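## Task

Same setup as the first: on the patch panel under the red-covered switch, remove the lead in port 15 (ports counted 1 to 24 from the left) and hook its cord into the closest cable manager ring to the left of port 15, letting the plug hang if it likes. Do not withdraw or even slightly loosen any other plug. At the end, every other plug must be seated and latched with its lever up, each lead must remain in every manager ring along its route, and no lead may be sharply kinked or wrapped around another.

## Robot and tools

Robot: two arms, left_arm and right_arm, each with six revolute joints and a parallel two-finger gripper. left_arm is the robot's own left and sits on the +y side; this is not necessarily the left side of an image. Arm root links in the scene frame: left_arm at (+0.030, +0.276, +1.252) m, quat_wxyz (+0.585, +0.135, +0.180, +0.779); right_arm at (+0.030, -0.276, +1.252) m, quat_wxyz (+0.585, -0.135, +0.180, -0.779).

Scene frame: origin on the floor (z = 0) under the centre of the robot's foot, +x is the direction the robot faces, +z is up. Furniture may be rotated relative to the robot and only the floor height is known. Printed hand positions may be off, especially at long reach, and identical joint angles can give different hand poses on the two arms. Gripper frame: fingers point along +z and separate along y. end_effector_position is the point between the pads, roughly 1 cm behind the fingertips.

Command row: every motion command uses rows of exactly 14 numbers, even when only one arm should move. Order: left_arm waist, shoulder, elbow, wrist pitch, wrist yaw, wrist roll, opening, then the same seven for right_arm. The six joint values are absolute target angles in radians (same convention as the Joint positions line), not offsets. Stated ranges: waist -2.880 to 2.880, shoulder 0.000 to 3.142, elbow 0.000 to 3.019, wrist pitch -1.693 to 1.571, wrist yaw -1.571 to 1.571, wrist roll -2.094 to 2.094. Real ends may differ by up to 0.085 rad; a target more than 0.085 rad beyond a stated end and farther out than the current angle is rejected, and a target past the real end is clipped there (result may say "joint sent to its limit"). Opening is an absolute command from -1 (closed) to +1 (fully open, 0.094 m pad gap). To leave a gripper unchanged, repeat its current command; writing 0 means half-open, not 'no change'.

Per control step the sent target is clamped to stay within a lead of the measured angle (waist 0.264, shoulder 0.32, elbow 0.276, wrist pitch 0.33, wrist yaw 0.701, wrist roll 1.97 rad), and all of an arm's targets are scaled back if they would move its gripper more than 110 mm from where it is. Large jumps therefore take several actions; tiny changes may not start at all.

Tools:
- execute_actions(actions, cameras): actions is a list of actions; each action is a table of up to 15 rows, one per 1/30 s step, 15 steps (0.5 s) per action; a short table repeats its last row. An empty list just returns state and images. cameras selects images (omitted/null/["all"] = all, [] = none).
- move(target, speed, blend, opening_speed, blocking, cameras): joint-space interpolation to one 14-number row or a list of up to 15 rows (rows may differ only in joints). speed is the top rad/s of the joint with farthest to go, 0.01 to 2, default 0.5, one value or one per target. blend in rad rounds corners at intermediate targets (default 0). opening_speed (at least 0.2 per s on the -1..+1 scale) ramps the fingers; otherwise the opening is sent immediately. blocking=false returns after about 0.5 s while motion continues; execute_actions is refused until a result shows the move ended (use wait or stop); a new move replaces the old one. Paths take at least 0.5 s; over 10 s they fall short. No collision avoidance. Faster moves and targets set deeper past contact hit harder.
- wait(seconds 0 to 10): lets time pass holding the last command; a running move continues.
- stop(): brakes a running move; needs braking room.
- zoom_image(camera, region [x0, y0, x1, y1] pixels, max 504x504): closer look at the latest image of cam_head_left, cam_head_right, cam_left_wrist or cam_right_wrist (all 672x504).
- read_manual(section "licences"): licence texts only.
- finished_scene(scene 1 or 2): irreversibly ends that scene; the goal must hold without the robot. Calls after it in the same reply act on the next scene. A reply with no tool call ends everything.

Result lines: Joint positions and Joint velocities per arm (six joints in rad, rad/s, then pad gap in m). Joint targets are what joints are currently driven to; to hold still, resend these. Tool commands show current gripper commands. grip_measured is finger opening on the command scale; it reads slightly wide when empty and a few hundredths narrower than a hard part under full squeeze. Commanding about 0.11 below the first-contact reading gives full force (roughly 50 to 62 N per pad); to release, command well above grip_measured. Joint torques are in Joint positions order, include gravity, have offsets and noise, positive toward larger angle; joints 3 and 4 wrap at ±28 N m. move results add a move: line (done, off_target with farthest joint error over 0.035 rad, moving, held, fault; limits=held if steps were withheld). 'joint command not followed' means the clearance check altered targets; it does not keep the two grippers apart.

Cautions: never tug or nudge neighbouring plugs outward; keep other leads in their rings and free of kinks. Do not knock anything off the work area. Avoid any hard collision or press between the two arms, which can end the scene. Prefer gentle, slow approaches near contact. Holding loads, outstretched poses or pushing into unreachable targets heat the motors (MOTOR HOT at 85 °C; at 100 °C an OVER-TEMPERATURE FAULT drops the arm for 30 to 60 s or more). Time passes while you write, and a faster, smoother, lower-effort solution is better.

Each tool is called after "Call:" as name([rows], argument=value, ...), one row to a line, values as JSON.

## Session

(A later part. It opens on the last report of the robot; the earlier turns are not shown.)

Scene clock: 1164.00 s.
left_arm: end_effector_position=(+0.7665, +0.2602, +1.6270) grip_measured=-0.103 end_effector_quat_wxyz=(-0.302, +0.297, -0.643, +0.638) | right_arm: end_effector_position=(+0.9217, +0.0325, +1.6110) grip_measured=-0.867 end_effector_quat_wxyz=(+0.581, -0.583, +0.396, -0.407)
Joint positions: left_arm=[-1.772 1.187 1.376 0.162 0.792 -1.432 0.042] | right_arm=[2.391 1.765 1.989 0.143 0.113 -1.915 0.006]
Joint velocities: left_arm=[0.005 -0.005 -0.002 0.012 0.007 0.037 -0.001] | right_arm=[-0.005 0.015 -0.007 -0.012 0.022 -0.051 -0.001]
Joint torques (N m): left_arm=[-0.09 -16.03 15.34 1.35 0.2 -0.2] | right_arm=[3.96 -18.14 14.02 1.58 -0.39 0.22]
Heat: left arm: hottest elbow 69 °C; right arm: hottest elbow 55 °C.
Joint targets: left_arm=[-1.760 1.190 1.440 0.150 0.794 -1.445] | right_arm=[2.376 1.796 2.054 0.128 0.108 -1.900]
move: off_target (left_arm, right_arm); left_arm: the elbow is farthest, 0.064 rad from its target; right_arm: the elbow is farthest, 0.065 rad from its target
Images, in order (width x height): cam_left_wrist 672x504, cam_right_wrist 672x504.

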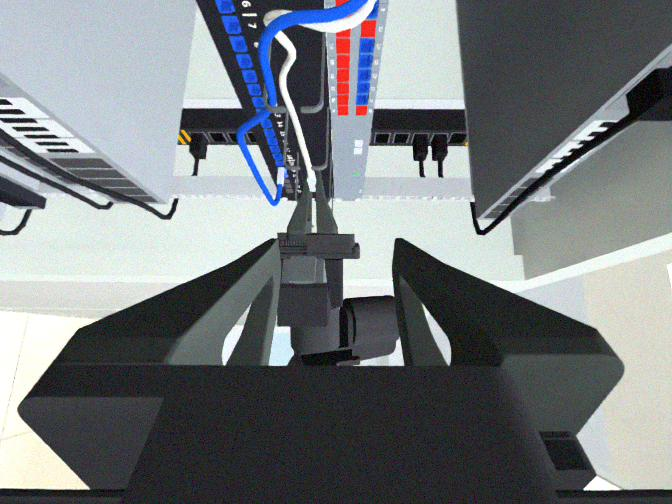

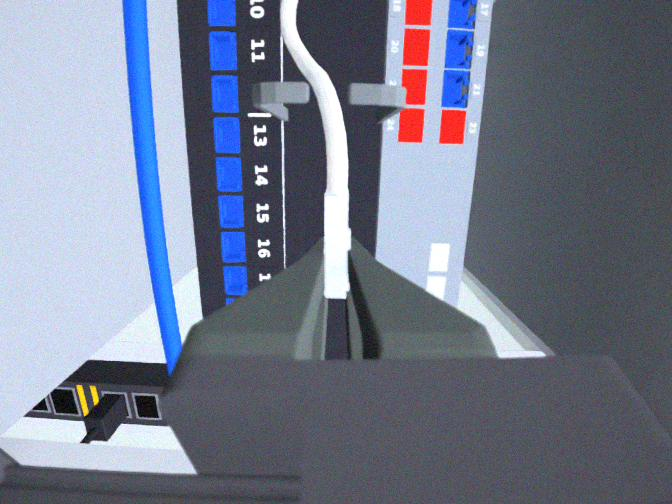

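Call:
move(target=[-1.76,1.19,1.44,0.15,0.794,-1.445,-0.1,2.370,1.812,2.084,0.114,0.103,-1.90,-1], speed=0.1, cameras=[])

Call:
move(target=[-1.76,1.19,1.44,0.15,0.794,-1.445,-0.1,2.370,1.831,2.084,0.114,0.103,-1.90,-1], speed=0.1, cameras=["cam_left_wrist","cam_right_wrist"])

Call:
zoom_image(camera="cam_left_wrist", region=[220, 80, 370, 230])

Call:
zoom_image(camera="cam_right_wrist", region=[180, 0, 480, 220])

Scene clock: 1186.97 s.
left_arm: end_effector_position=(+0.7665, +0.2602, +1.6270) grip_measured=-0.103 end_effector_quat_wxyz=(-0.302, +0.297, -0.643, +0.638) | right_arm: end_effector_position=(+0.9252, +0.0350, +1.6142) grip_measured=-0.867 end_effector_quat_wxyz=(+0.584, -0.584, +0.393, -0.404)
Joint positions: left_arm=[-1.772 1.187 1.376 0.162 0.792 -1.432 0.042] | right_arm=[2.391 1.778 2.016 0.128 0.104 -1.914 0.006]
Joint velocities: left_arm=[-0.005 -0.005 -0.007 0.002 -0.066 0.007 0] | right_arm=[-0.005 -0.005 -0.012 -0.007 -0.022 0.022 0]
Joint torques (N m): left_arm=[-0.26 -16.09 15.42 1.33 0.2 -0.22] | right_arm=[3.37 -17.96 14.19 1.46 -0.23 0.25]
Heat: left arm: hottest elbow 69 °C; right arm: hottest elbow 57 °C.
Joint targets: left_arm=[-1.760 1.190 1.440 0.150 0.794 -1.445] | right_arm=[2.370 1.811 2.084 0.114 0.103 -1.900]
move: off_target (left_arm, right_arm); left_arm: the elbow is farthest, 0.064 rad from its target; right_arm: the elbow is farthest, 0.068 rad from its target
No camera images: "cameras" was empty.

Scene clock: 1187.70 s.
left_arm: end_effector_position=(+0.7665, +0.2602, +1.6270) grip_measured=-0.103 end_effector_quat_wxyz=(-0.302, +0.297, -0.643, +0.638) | right_arm: end_effector_position=(+0.9279, +0.0382, +1.6060) grip_measured=-0.867 end_effector_quat_wxyz=(+0.582, -0.586, +0.394, -0.402)
Joint positions: left_arm=[-1.772 1.187 1.376 0.162 0.792 -1.432 0.042] | right_arm=[2.39 1.791 2.022 0.128 0.104 -1.912 0.006]
Joint velocities: left_arm=[-0.005 -0.015 -0.017 0.007 0.051 0.007 0] | right_arm=[-0.015 -0.015 -0.017 0.007 -0.022 0.007 0]
Joint torques (N m): left_arm=[-0.21 -15.97 15.35 1.22 0.2 -0.24] | right_arm=[3.6 -18.37 13.98 1.74 -0.24 0.27]
Heat: left arm: hottest elbow 69 °C; right arm: hottest elbow 57 °C.
Joint targets: left_arm=[-1.760 1.190 1.440 0.150 0.794 -1.445] | right_arm=[2.370 1.832 2.084 0.114 0.103 -1.899]
move: off_target (left_arm, right_arm); left_arm: the elbow is farthest, 0.064 rad from its target; right_arm: the elbow is farthest, 0.062 rad from its target
Images, in order (width x height): cam_left_wrist 672x504, cam_right_wrist 672x504.

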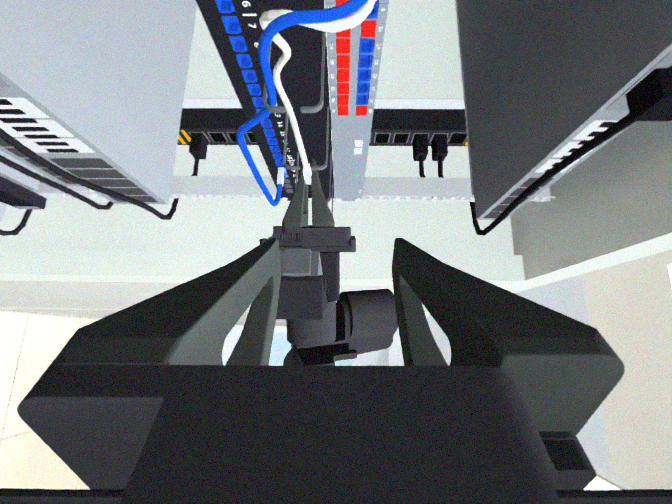

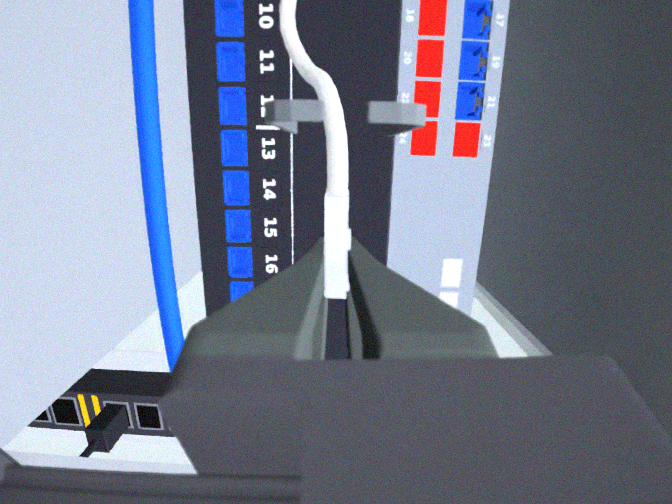

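Scaled by 3.360 from the camera's 672x504 image, which has a finer 960x720 frame.

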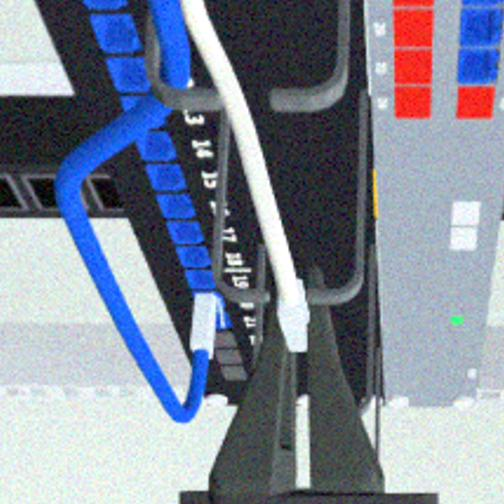

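Scaled by 1.680 from the camera's 672x504 image, which has a finer 960x720 frame.

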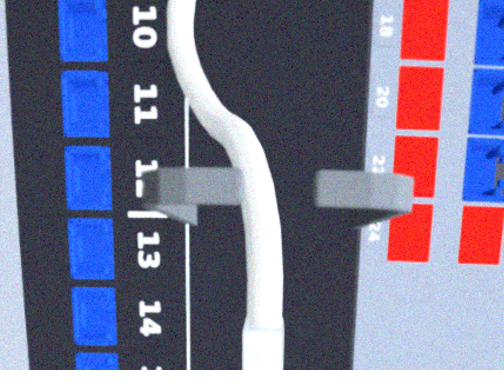

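Call:
move([
  [-1.76,1.19,1.44,0.15,0.794,-1.445,-0.1,2.366,1.838,2.110,0.106,0.100,-1.90,-1],
  [-1.76,1.19,1.44,0.15,0.794,-1.445,-0.1,2.366,1.855,2.110,0.106,0.100,-1.90,-1],
], speed=0.1, cameras=["cam_left_wrist","cam_right_wrist"])

Call:
zoom_image(camera="cam_left_wrist", region=[220, 80, 370, 230])

Call:
zoom_image(camera="cam_right_wrist", region=[180, 0, 480, 220])

Scene clock: 1217.70 s.
left_arm: end_effector_position=(+0.7665, +0.2602, +1.6270) grip_measured=-0.103 end_effector_quat_wxyz=(-0.302, +0.297, -0.643, +0.638) | right_arm: end_effector_position=(+0.9333, +0.0433, +1.5994) grip_measured=-0.867 end_effector_quat_wxyz=(+0.582, -0.588, +0.393, -0.400)
Joint positions: left_arm=[-1.772 1.187 1.376 0.162 0.792 -1.432 0.042] | right_arm=[2.388 1.816 2.048 0.122 0.098 -1.911 0.006]
Joint velocities: left_arm=[0.015 0.005 -0.012 -0.017 0.007 -0.037 0] | right_arm=[-0.015 0.005 0.002 -0.027 0.022 -0.022 -0.001]
Joint torques (N m): left_arm=[0.03 -16.09 15.39 1.28 0.22 -0.22] | right_arm=[3.02 -17.61 13.71 1.69 -0.13 0.2]
Heat: left arm: hottest elbow 70 °C; right arm: hottest elbow 58 °C.
Joint targets: left_arm=[-1.760 1.190 1.440 0.150 0.794 -1.445] | right_arm=[2.366 1.854 2.110 0.106 0.099 -1.901]
move: off_target (left_arm, right_arm); left_arm: the elbow is farthest, 0.064 rad from its target; right_arm: the elbow is farthest, 0.062 rad from its target
Images, in order (width x height): cam_left_wrist 672x504, cam_right_wrist 672x504.

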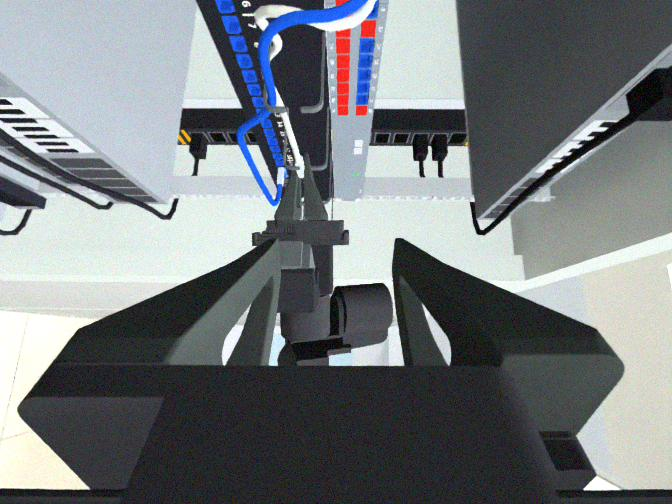

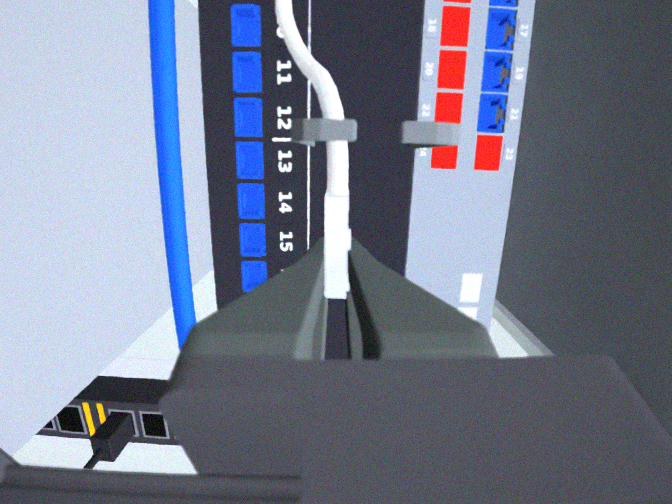

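Scaled by 3.360 from the camera's 672x504 image, which has a finer 960x720 frame.

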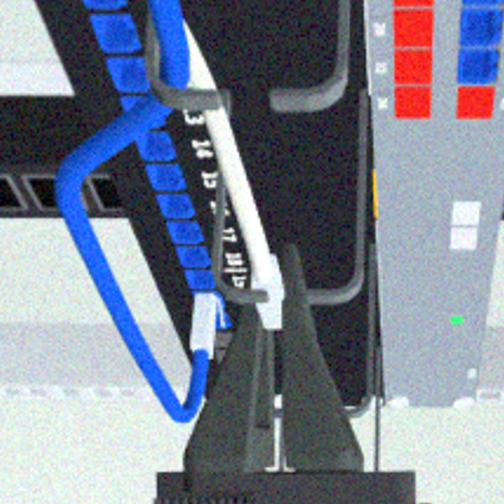

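Scaled by 1.680 from the camera's 672x504 image, which has a finer 960x720 frame.

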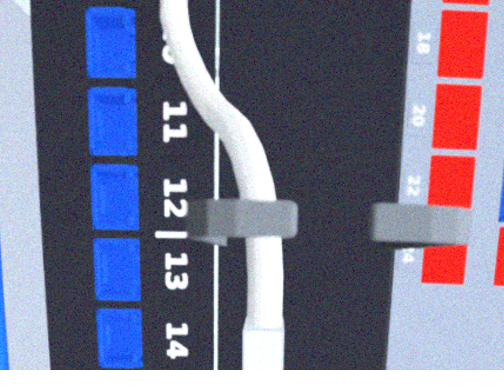

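Call:
move([
  [-1.76,1.19,1.44,0.15,0.794,-1.445,-0.1,2.368,1.868,2.110,0.112,0.100,-1.90,-1],
], speed=0.1, cameras=[])

Call:
move(target=[-1.76,1.19,1.44,0.15,0.794,-1.445,-0.1,2.368,1.868,2.110,0.112,0.100,-1.90,-0.6], opening_speed=0.3)

Call:
zoom_image(camera="cam_left_wrist", region=[220, 80, 370, 230])

Call:
zoom_image(camera="cam_right_wrist", region=[180, 0, 480, 220])

Scene clock: 1228.00 s.
left_arm: end_effector_position=(+0.7665, +0.2602, +1.6270) grip_measured=-0.103 end_effector_quat_wxyz=(-0.302, +0.297, -0.643, +0.638) | right_arm: end_effector_position=(+0.9355, +0.0442, +1.5927) grip_measured=-0.867 end_effector_quat_wxyz=(+0.580, -0.590, +0.394, -0.399)
Joint positions: left_arm=[-1.772 1.187 1.376 0.162 0.792 -1.432 0.042] | right_arm=[2.385 1.825 2.051 0.122 0.098 -1.911 0.006]
Joint velocities: left_arm=[-0.005 -0.005 -0.002 0.012 -0.022 -0.007 0] | right_arm=[0.005 0.005 -0.012 -0.012 -0.022 -0.037 0]
Joint torques (N m): left_arm=[-0.03 -16.21 15.31 1.32 0.22 -0.22] | right_arm=[3.66 -17.85 13.61 1.72 -0.09 0.18]
Heat: left arm: hottest elbow 70 °C; right arm: hottest elbow 59 °C.
Joint targets: left_arm=[-1.760 1.190 1.440 0.150 0.794 -1.445] | right_arm=[2.367 1.869 2.110 0.112 0.100 -1.900]
move: off_target (left_arm, right_arm); left_arm: the elbow is farthest, 0.064 rad from its target; right_arm: the elbow is farthest, 0.059 rad from its target
No camera images: "cameras" was empty.

Scene clock: 1229.63 s.
left_arm: end_effector_position=(+0.7665, +0.2602, +1.6270) grip_measured=-0.103 end_effector_quat_wxyz=(-0.302, +0.297, -0.643, +0.638) | right_arm: end_effector_position=(+0.9367, +0.0470, +1.5868) grip_measured=-0.603 end_effector_quat_wxyz=(+0.579, -0.593, +0.395, -0.398)
Joint positions: left_arm=[-1.772 1.187 1.376 0.162 0.792 -1.432 0.042] | right_arm=[2.385 1.834 2.055 0.122 0.098 -1.911 0.019]
Joint velocities: left_arm=[-0.015 0.005 -0.007 -0.007 -0.007 -0.037 0] | right_arm=[-0.015 -0.005 -0.022 0.002 -0.066 0.037 0]
Joint torques (N m): left_arm=[-0.32 -15.85 15.47 1.22 0.19 -0.22] | right_arm=[3.84 -19.19 13.2 1.77 -0.11 0.2]
Heat: left arm: hottest elbow 70 °C; right arm: hottest elbow 59 °C.
Joint targets: left_arm=[-1.760 1.190 1.440 0.150 0.794 -1.445] | right_arm=[2.368 1.867 2.110 0.112 0.100 -1.900]
move: off_target (left_arm, right_arm); left_arm: the elbow is farthest, 0.064 rad from its target; right_arm: the elbow is farthest, 0.055 rad from its target

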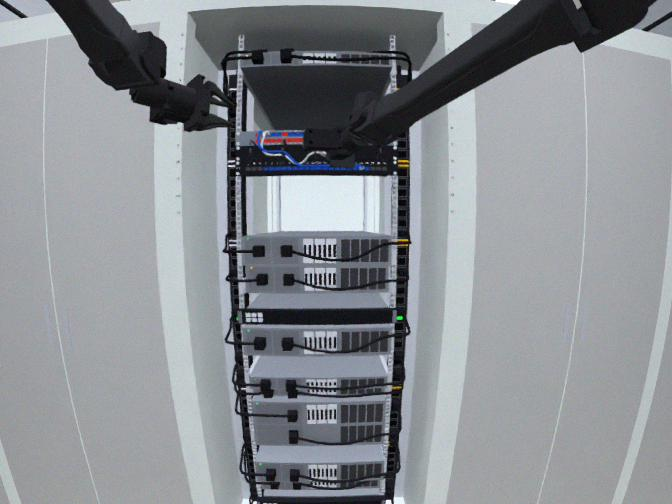

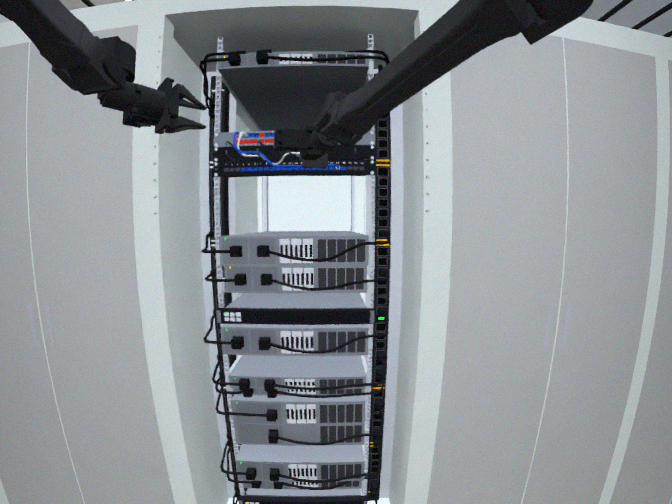

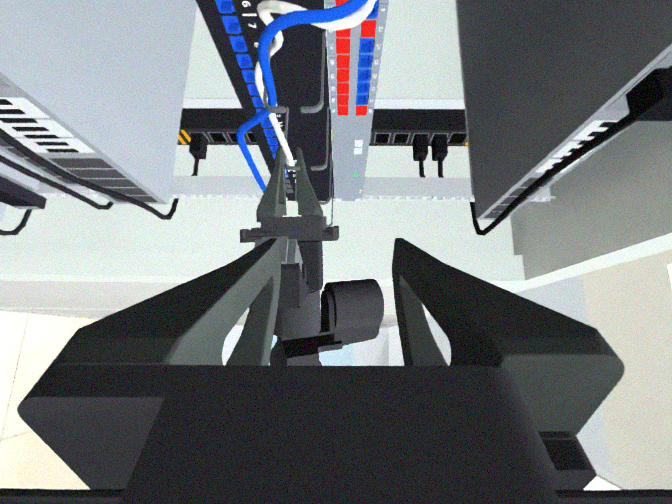

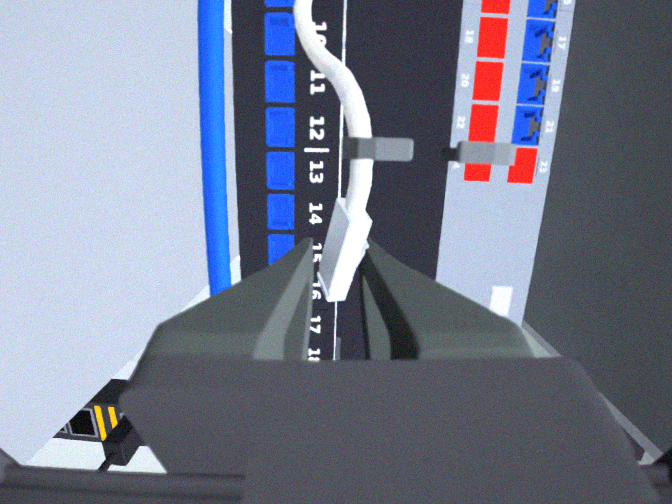

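Scaled by 3.360 from the camera's 672x504 image, which has a finer 960x720 frame.

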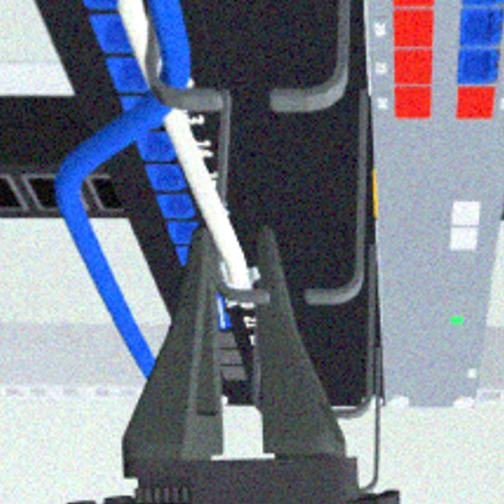

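Scaled by 1.680 from the camera's 672x504 image, which has a finer 960x720 frame.

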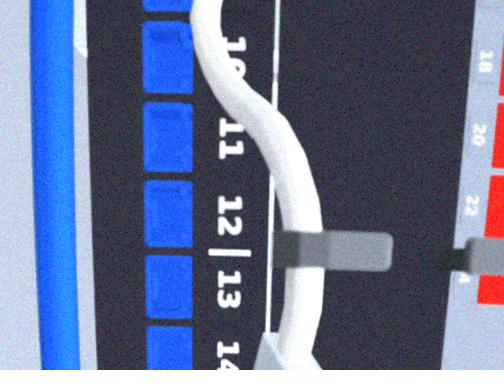

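Call:
move(target=[-1.76,1.19,1.44,0.15,0.794,-1.445,-0.1,2.368,1.868,2.110,0.112,0.100,-1.90,-0.45], opening_speed=0.3, cameras=["cam_right_wrist"])

Call:
move([
  [-1.76,1.19,1.44,0.15,0.794,-1.445,-0.1,2.41,1.765,1.905,0.215,0.123,-1.90,-0.45],
  [-1.76,1.19,1.44,0.15,0.794,-1.445,-0.1,2.45,1.65,1.72,0.31,0.15,-1.90,-0.45],
], speed=0.15, blend=0.03)

Call:
zoom_image(camera="cam_left_wrist", region=[210, 0, 390, 230])

Scene clock: 1244.27 s.
left_arm: end_effector_position=(+0.7665, +0.2602, +1.6270) grip_measured=-0.103 end_effector_quat_wxyz=(-0.302, +0.297, -0.643, +0.638) | right_arm: end_effector_position=(+0.9368, +0.0476, +1.5855) grip_measured=-0.453 end_effector_quat_wxyz=(+0.578, -0.593, +0.395, -0.397)
Joint positions: left_arm=[-1.772 1.187 1.376 0.162 0.792 -1.432 0.042] | right_arm=[2.385 1.836 2.055 0.122 0.098 -1.911 0.026]
Joint velocities: left_arm=[0.005 -0.005 -0.002 -0.002 -0.007 0.081 0.001] | right_arm=[-0.005 0.005 -0.012 0.002 0.066 0.022 0]
Joint torques (N m): left_arm=[0.03 -16.03 15.31 1.33 0.18 -0.22] | right_arm=[4.48 -19.25 13.46 1.99 -0.12 0.22]
Heat: left arm: hottest elbow 70 °C; right arm: hottest elbow 61 °C.
Joint targets: left_arm=[-1.760 1.190 1.440 0.150 0.794 -1.445] | right_arm=[2.368 1.869 2.110 0.112 0.100 -1.900]
move: off_target (left_arm, right_arm); left_arm: the elbow is farthest, 0.064 rad from its target; right_arm: the elbow is farthest, 0.055 rad from its target
Images, in order (width x height): cam_right_wrist 672x504.

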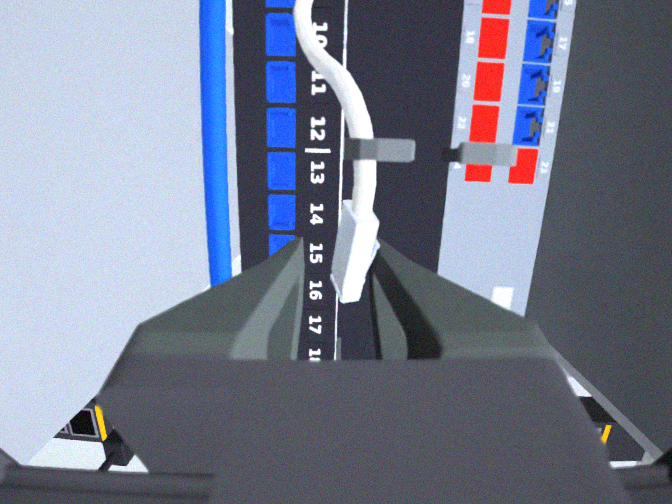

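Scene clock: 1247.47 s.
left_arm: end_effector_position=(+0.7665, +0.2602, +1.6270) grip_measured=-0.103 end_effector_quat_wxyz=(-0.302, +0.297, -0.643, +0.638) | right_arm: end_effector_position=(+0.8671, +0.0484, +1.5753) grip_measured=-0.452 end_effector_quat_wxyz=(+0.581, -0.589, +0.401, -0.393)
Joint positions: left_arm=[-1.772 1.187 1.376 0.162 0.792 -1.432 0.042] | right_arm=[2.434 1.67 1.726 0.287 0.147 -1.911 0.026]
Joint velocities: left_arm=[-0.005 0.005 0.002 -0.002 -0.007 0.007 0] | right_arm=[0.005 0.005 -0.012 -0.017 0.095 0.037 0]
Joint torques (N m): left_arm=[-0.38 -16.09 15.35 1.22 0.21 -0.21] | right_arm=[5.77 -21.25 8.66 3.02 -0.07 0.18]
Heat: left arm: hottest elbow 70 °C; right arm: hottest elbow 60 °C.
Joint targets: left_arm=[-1.760 1.190 1.440 0.150 0.794 -1.445] | right_arm=[2.451 1.649 1.720 0.310 0.151 -1.900]
move: off_target (left_arm); left_arm: the elbow is farthest, 0.064 rad from its target

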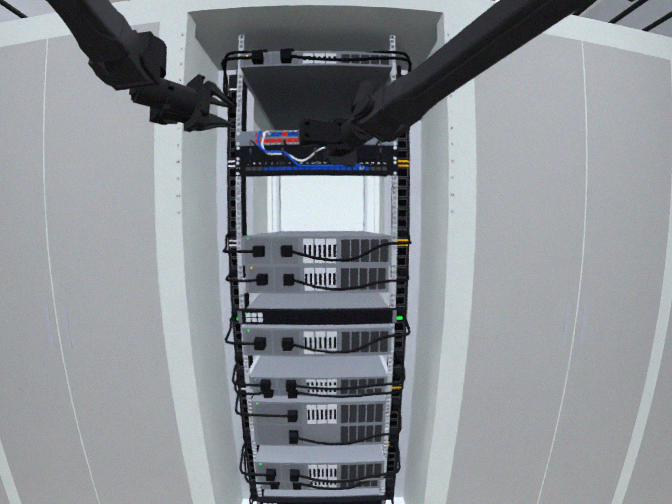

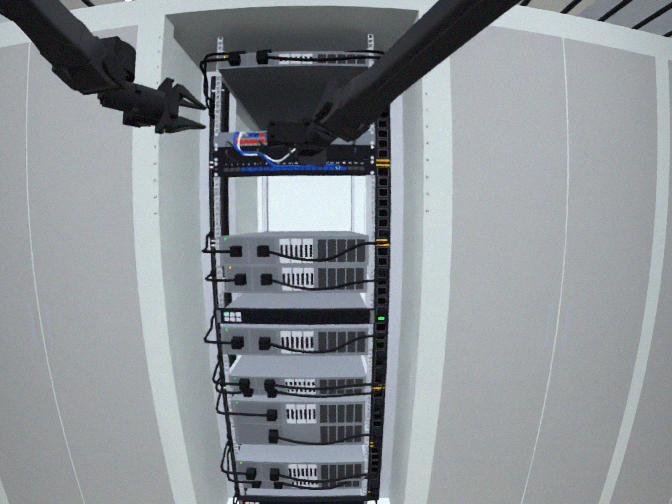

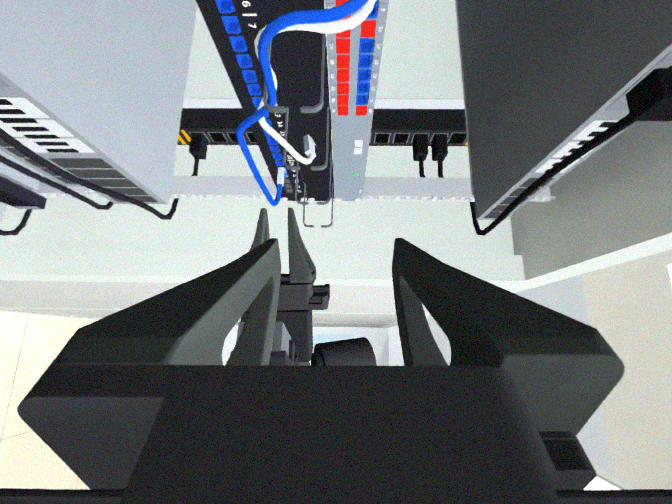

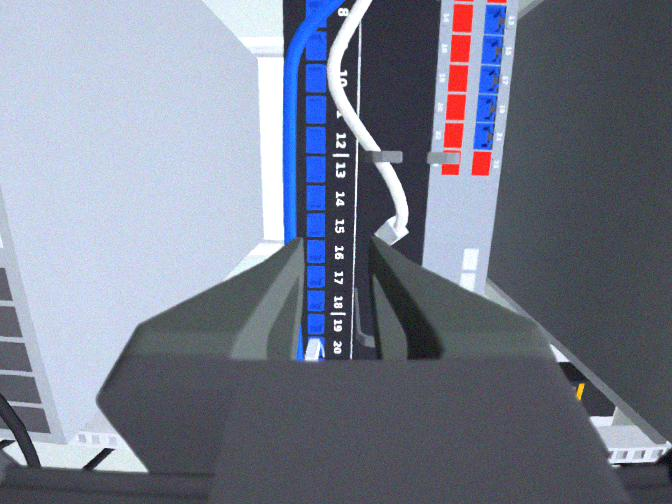

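Scaled by 2.191 from the camera's 672x504 image, which has a finer 960x720 frame.

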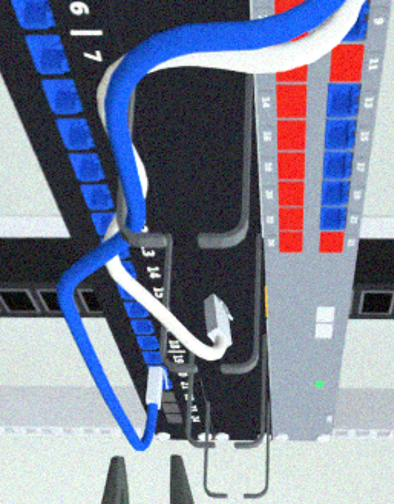

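Call:
zoom_image(camera="cam_left_wrist", region=[240, 80, 340, 180])

Call:
zoom_image(camera="cam_left_wrist", region=[240, 0, 390, 120])

Call:
zoom_image(camera="cam_right_wrist", region=[260, 0, 500, 250])

Call:
zoom_image(camera="cam_head_right", region=[210, 120, 330, 180])

Scaled by 5.040 from the camera's 672x504 image, which has a finer 960x720 frame.

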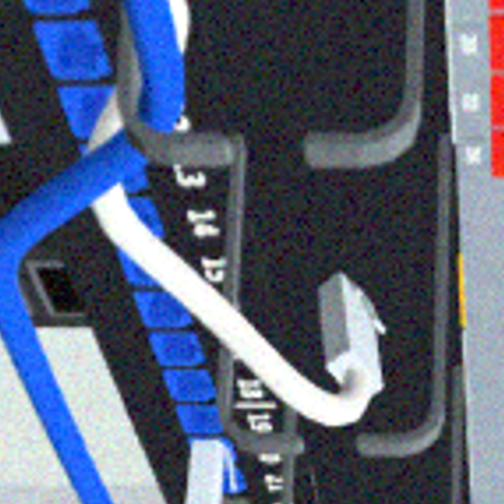

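Scaled by 3.360 from the camera's 672x504 image, which has a finer 960x720 frame.

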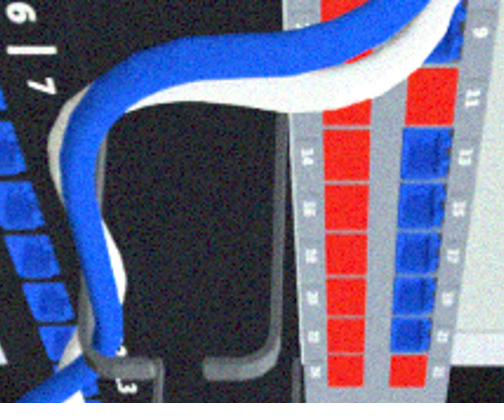

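Scaled by 2.016 from the camera's 672x504 image, which has a finer 960x720 frame.

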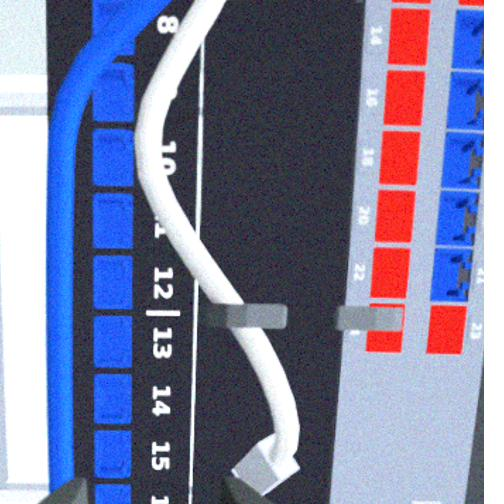

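Scaled by 4.200 from the camera's 672x504 image, which has a finer 960x720 frame.

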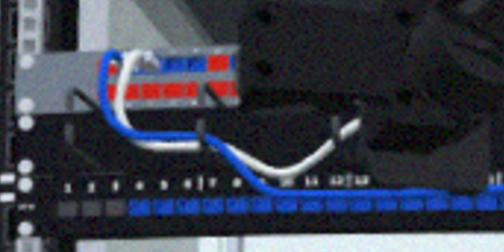

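Call:
move(target=[-1.76,1.19,1.44,0.15,0.794,-1.445,-0.1,2.50,1.48,1.44,0.40,0.18,-1.90,-0.45], speed=0.3)

Call:
zoom_image(camera="cam_right_wrist", region=[250, 0, 470, 220])

Call:
zoom_image(camera="cam_left_wrist", region=[240, 80, 340, 210])

Call:
zoom_image(camera="cam_head_right", region=[210, 120, 330, 180])

Scene clock: 1272.10 s.
left_arm: end_effector_position=(+0.7665, +0.2602, +1.6270) grip_measured=-0.103 end_effector_quat_wxyz=(-0.302, +0.297, -0.643, +0.638) | right_arm: end_effector_position=(+0.7906, +0.0401, +1.5713) grip_measured=-0.452 end_effector_quat_wxyz=(+0.583, -0.596, +0.401, -0.379)
Joint positions: left_arm=[-1.772 1.187 1.376 0.162 0.792 -1.432 0.042] | right_arm=[2.483 1.5 1.446 0.376 0.176 -1.911 0.026]
Joint velocities: left_arm=[-0.005 -0.005 -0.002 0.002 -0.037 -0.037 0.001] | right_arm=[-0.005 -0.005 -0.012 0.012 -0.007 0.022 0]
Joint torques (N m): left_arm=[-0.38 -16.26 15.39 1.29 0.17 -0.25] | right_arm=[5.25 -18.26 8.24 3.33 -0.04 0.21]
Heat: left arm: hottest elbow 71 °C; right arm: hottest elbow 53 °C.
Joint targets: left_arm=[-1.760 1.190 1.440 0.150 0.794 -1.445] | right_arm=[2.499 1.479 1.439 0.399 0.180 -1.900]
move: off_target (left_arm); left_arm: the elbow is farthest, 0.064 rad from its target

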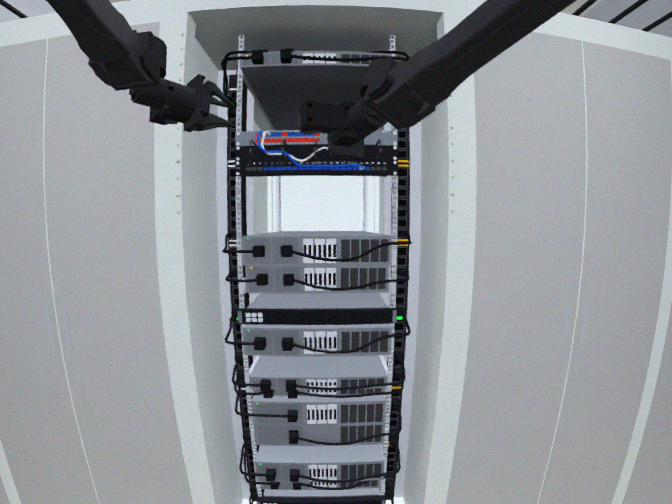

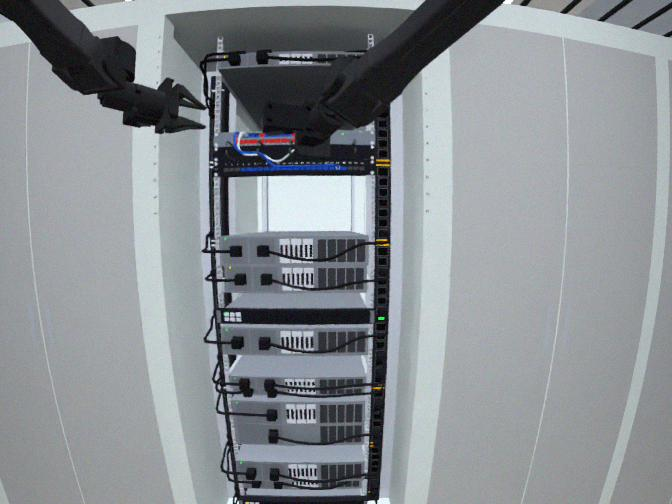

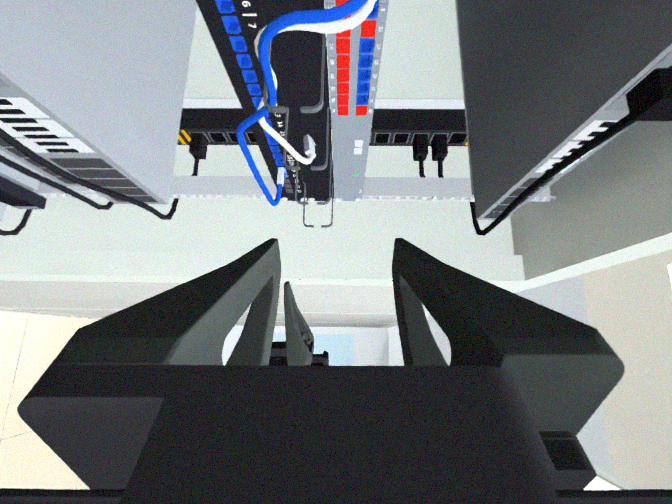

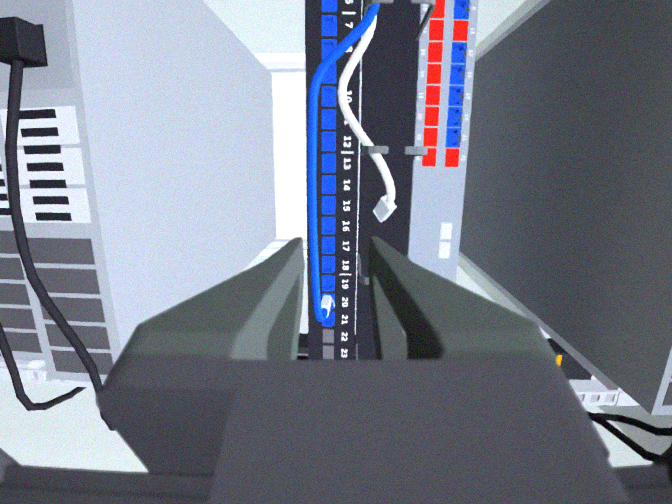

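Scaled by 2.291 from the camera's 672x504 image, which has a finer 960x720 frame.

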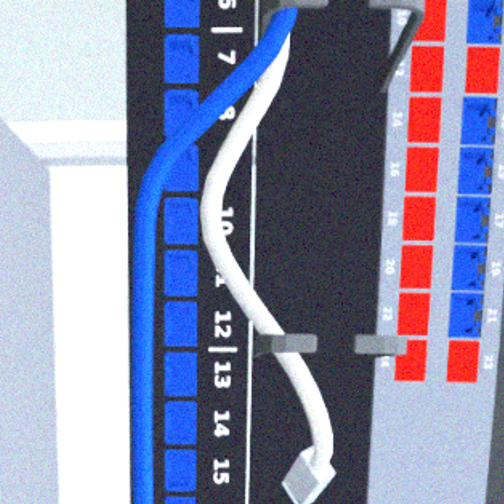

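Scaled by 3.877 from the camera's 672x504 image, which has a finer 960x720 frame.

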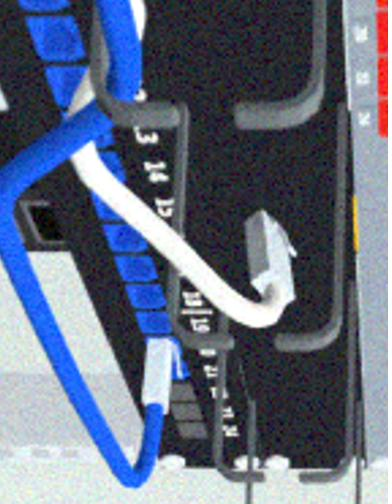

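Scaled by 4.200 from the camera's 672x504 image, which has a finer 960x720 frame.

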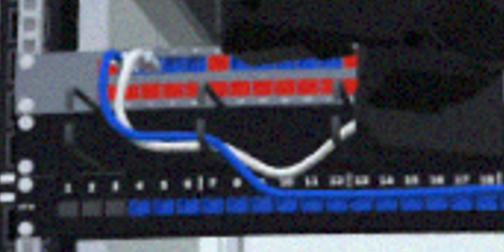

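Call:
finished_scene(scene=2)

The scene is finished.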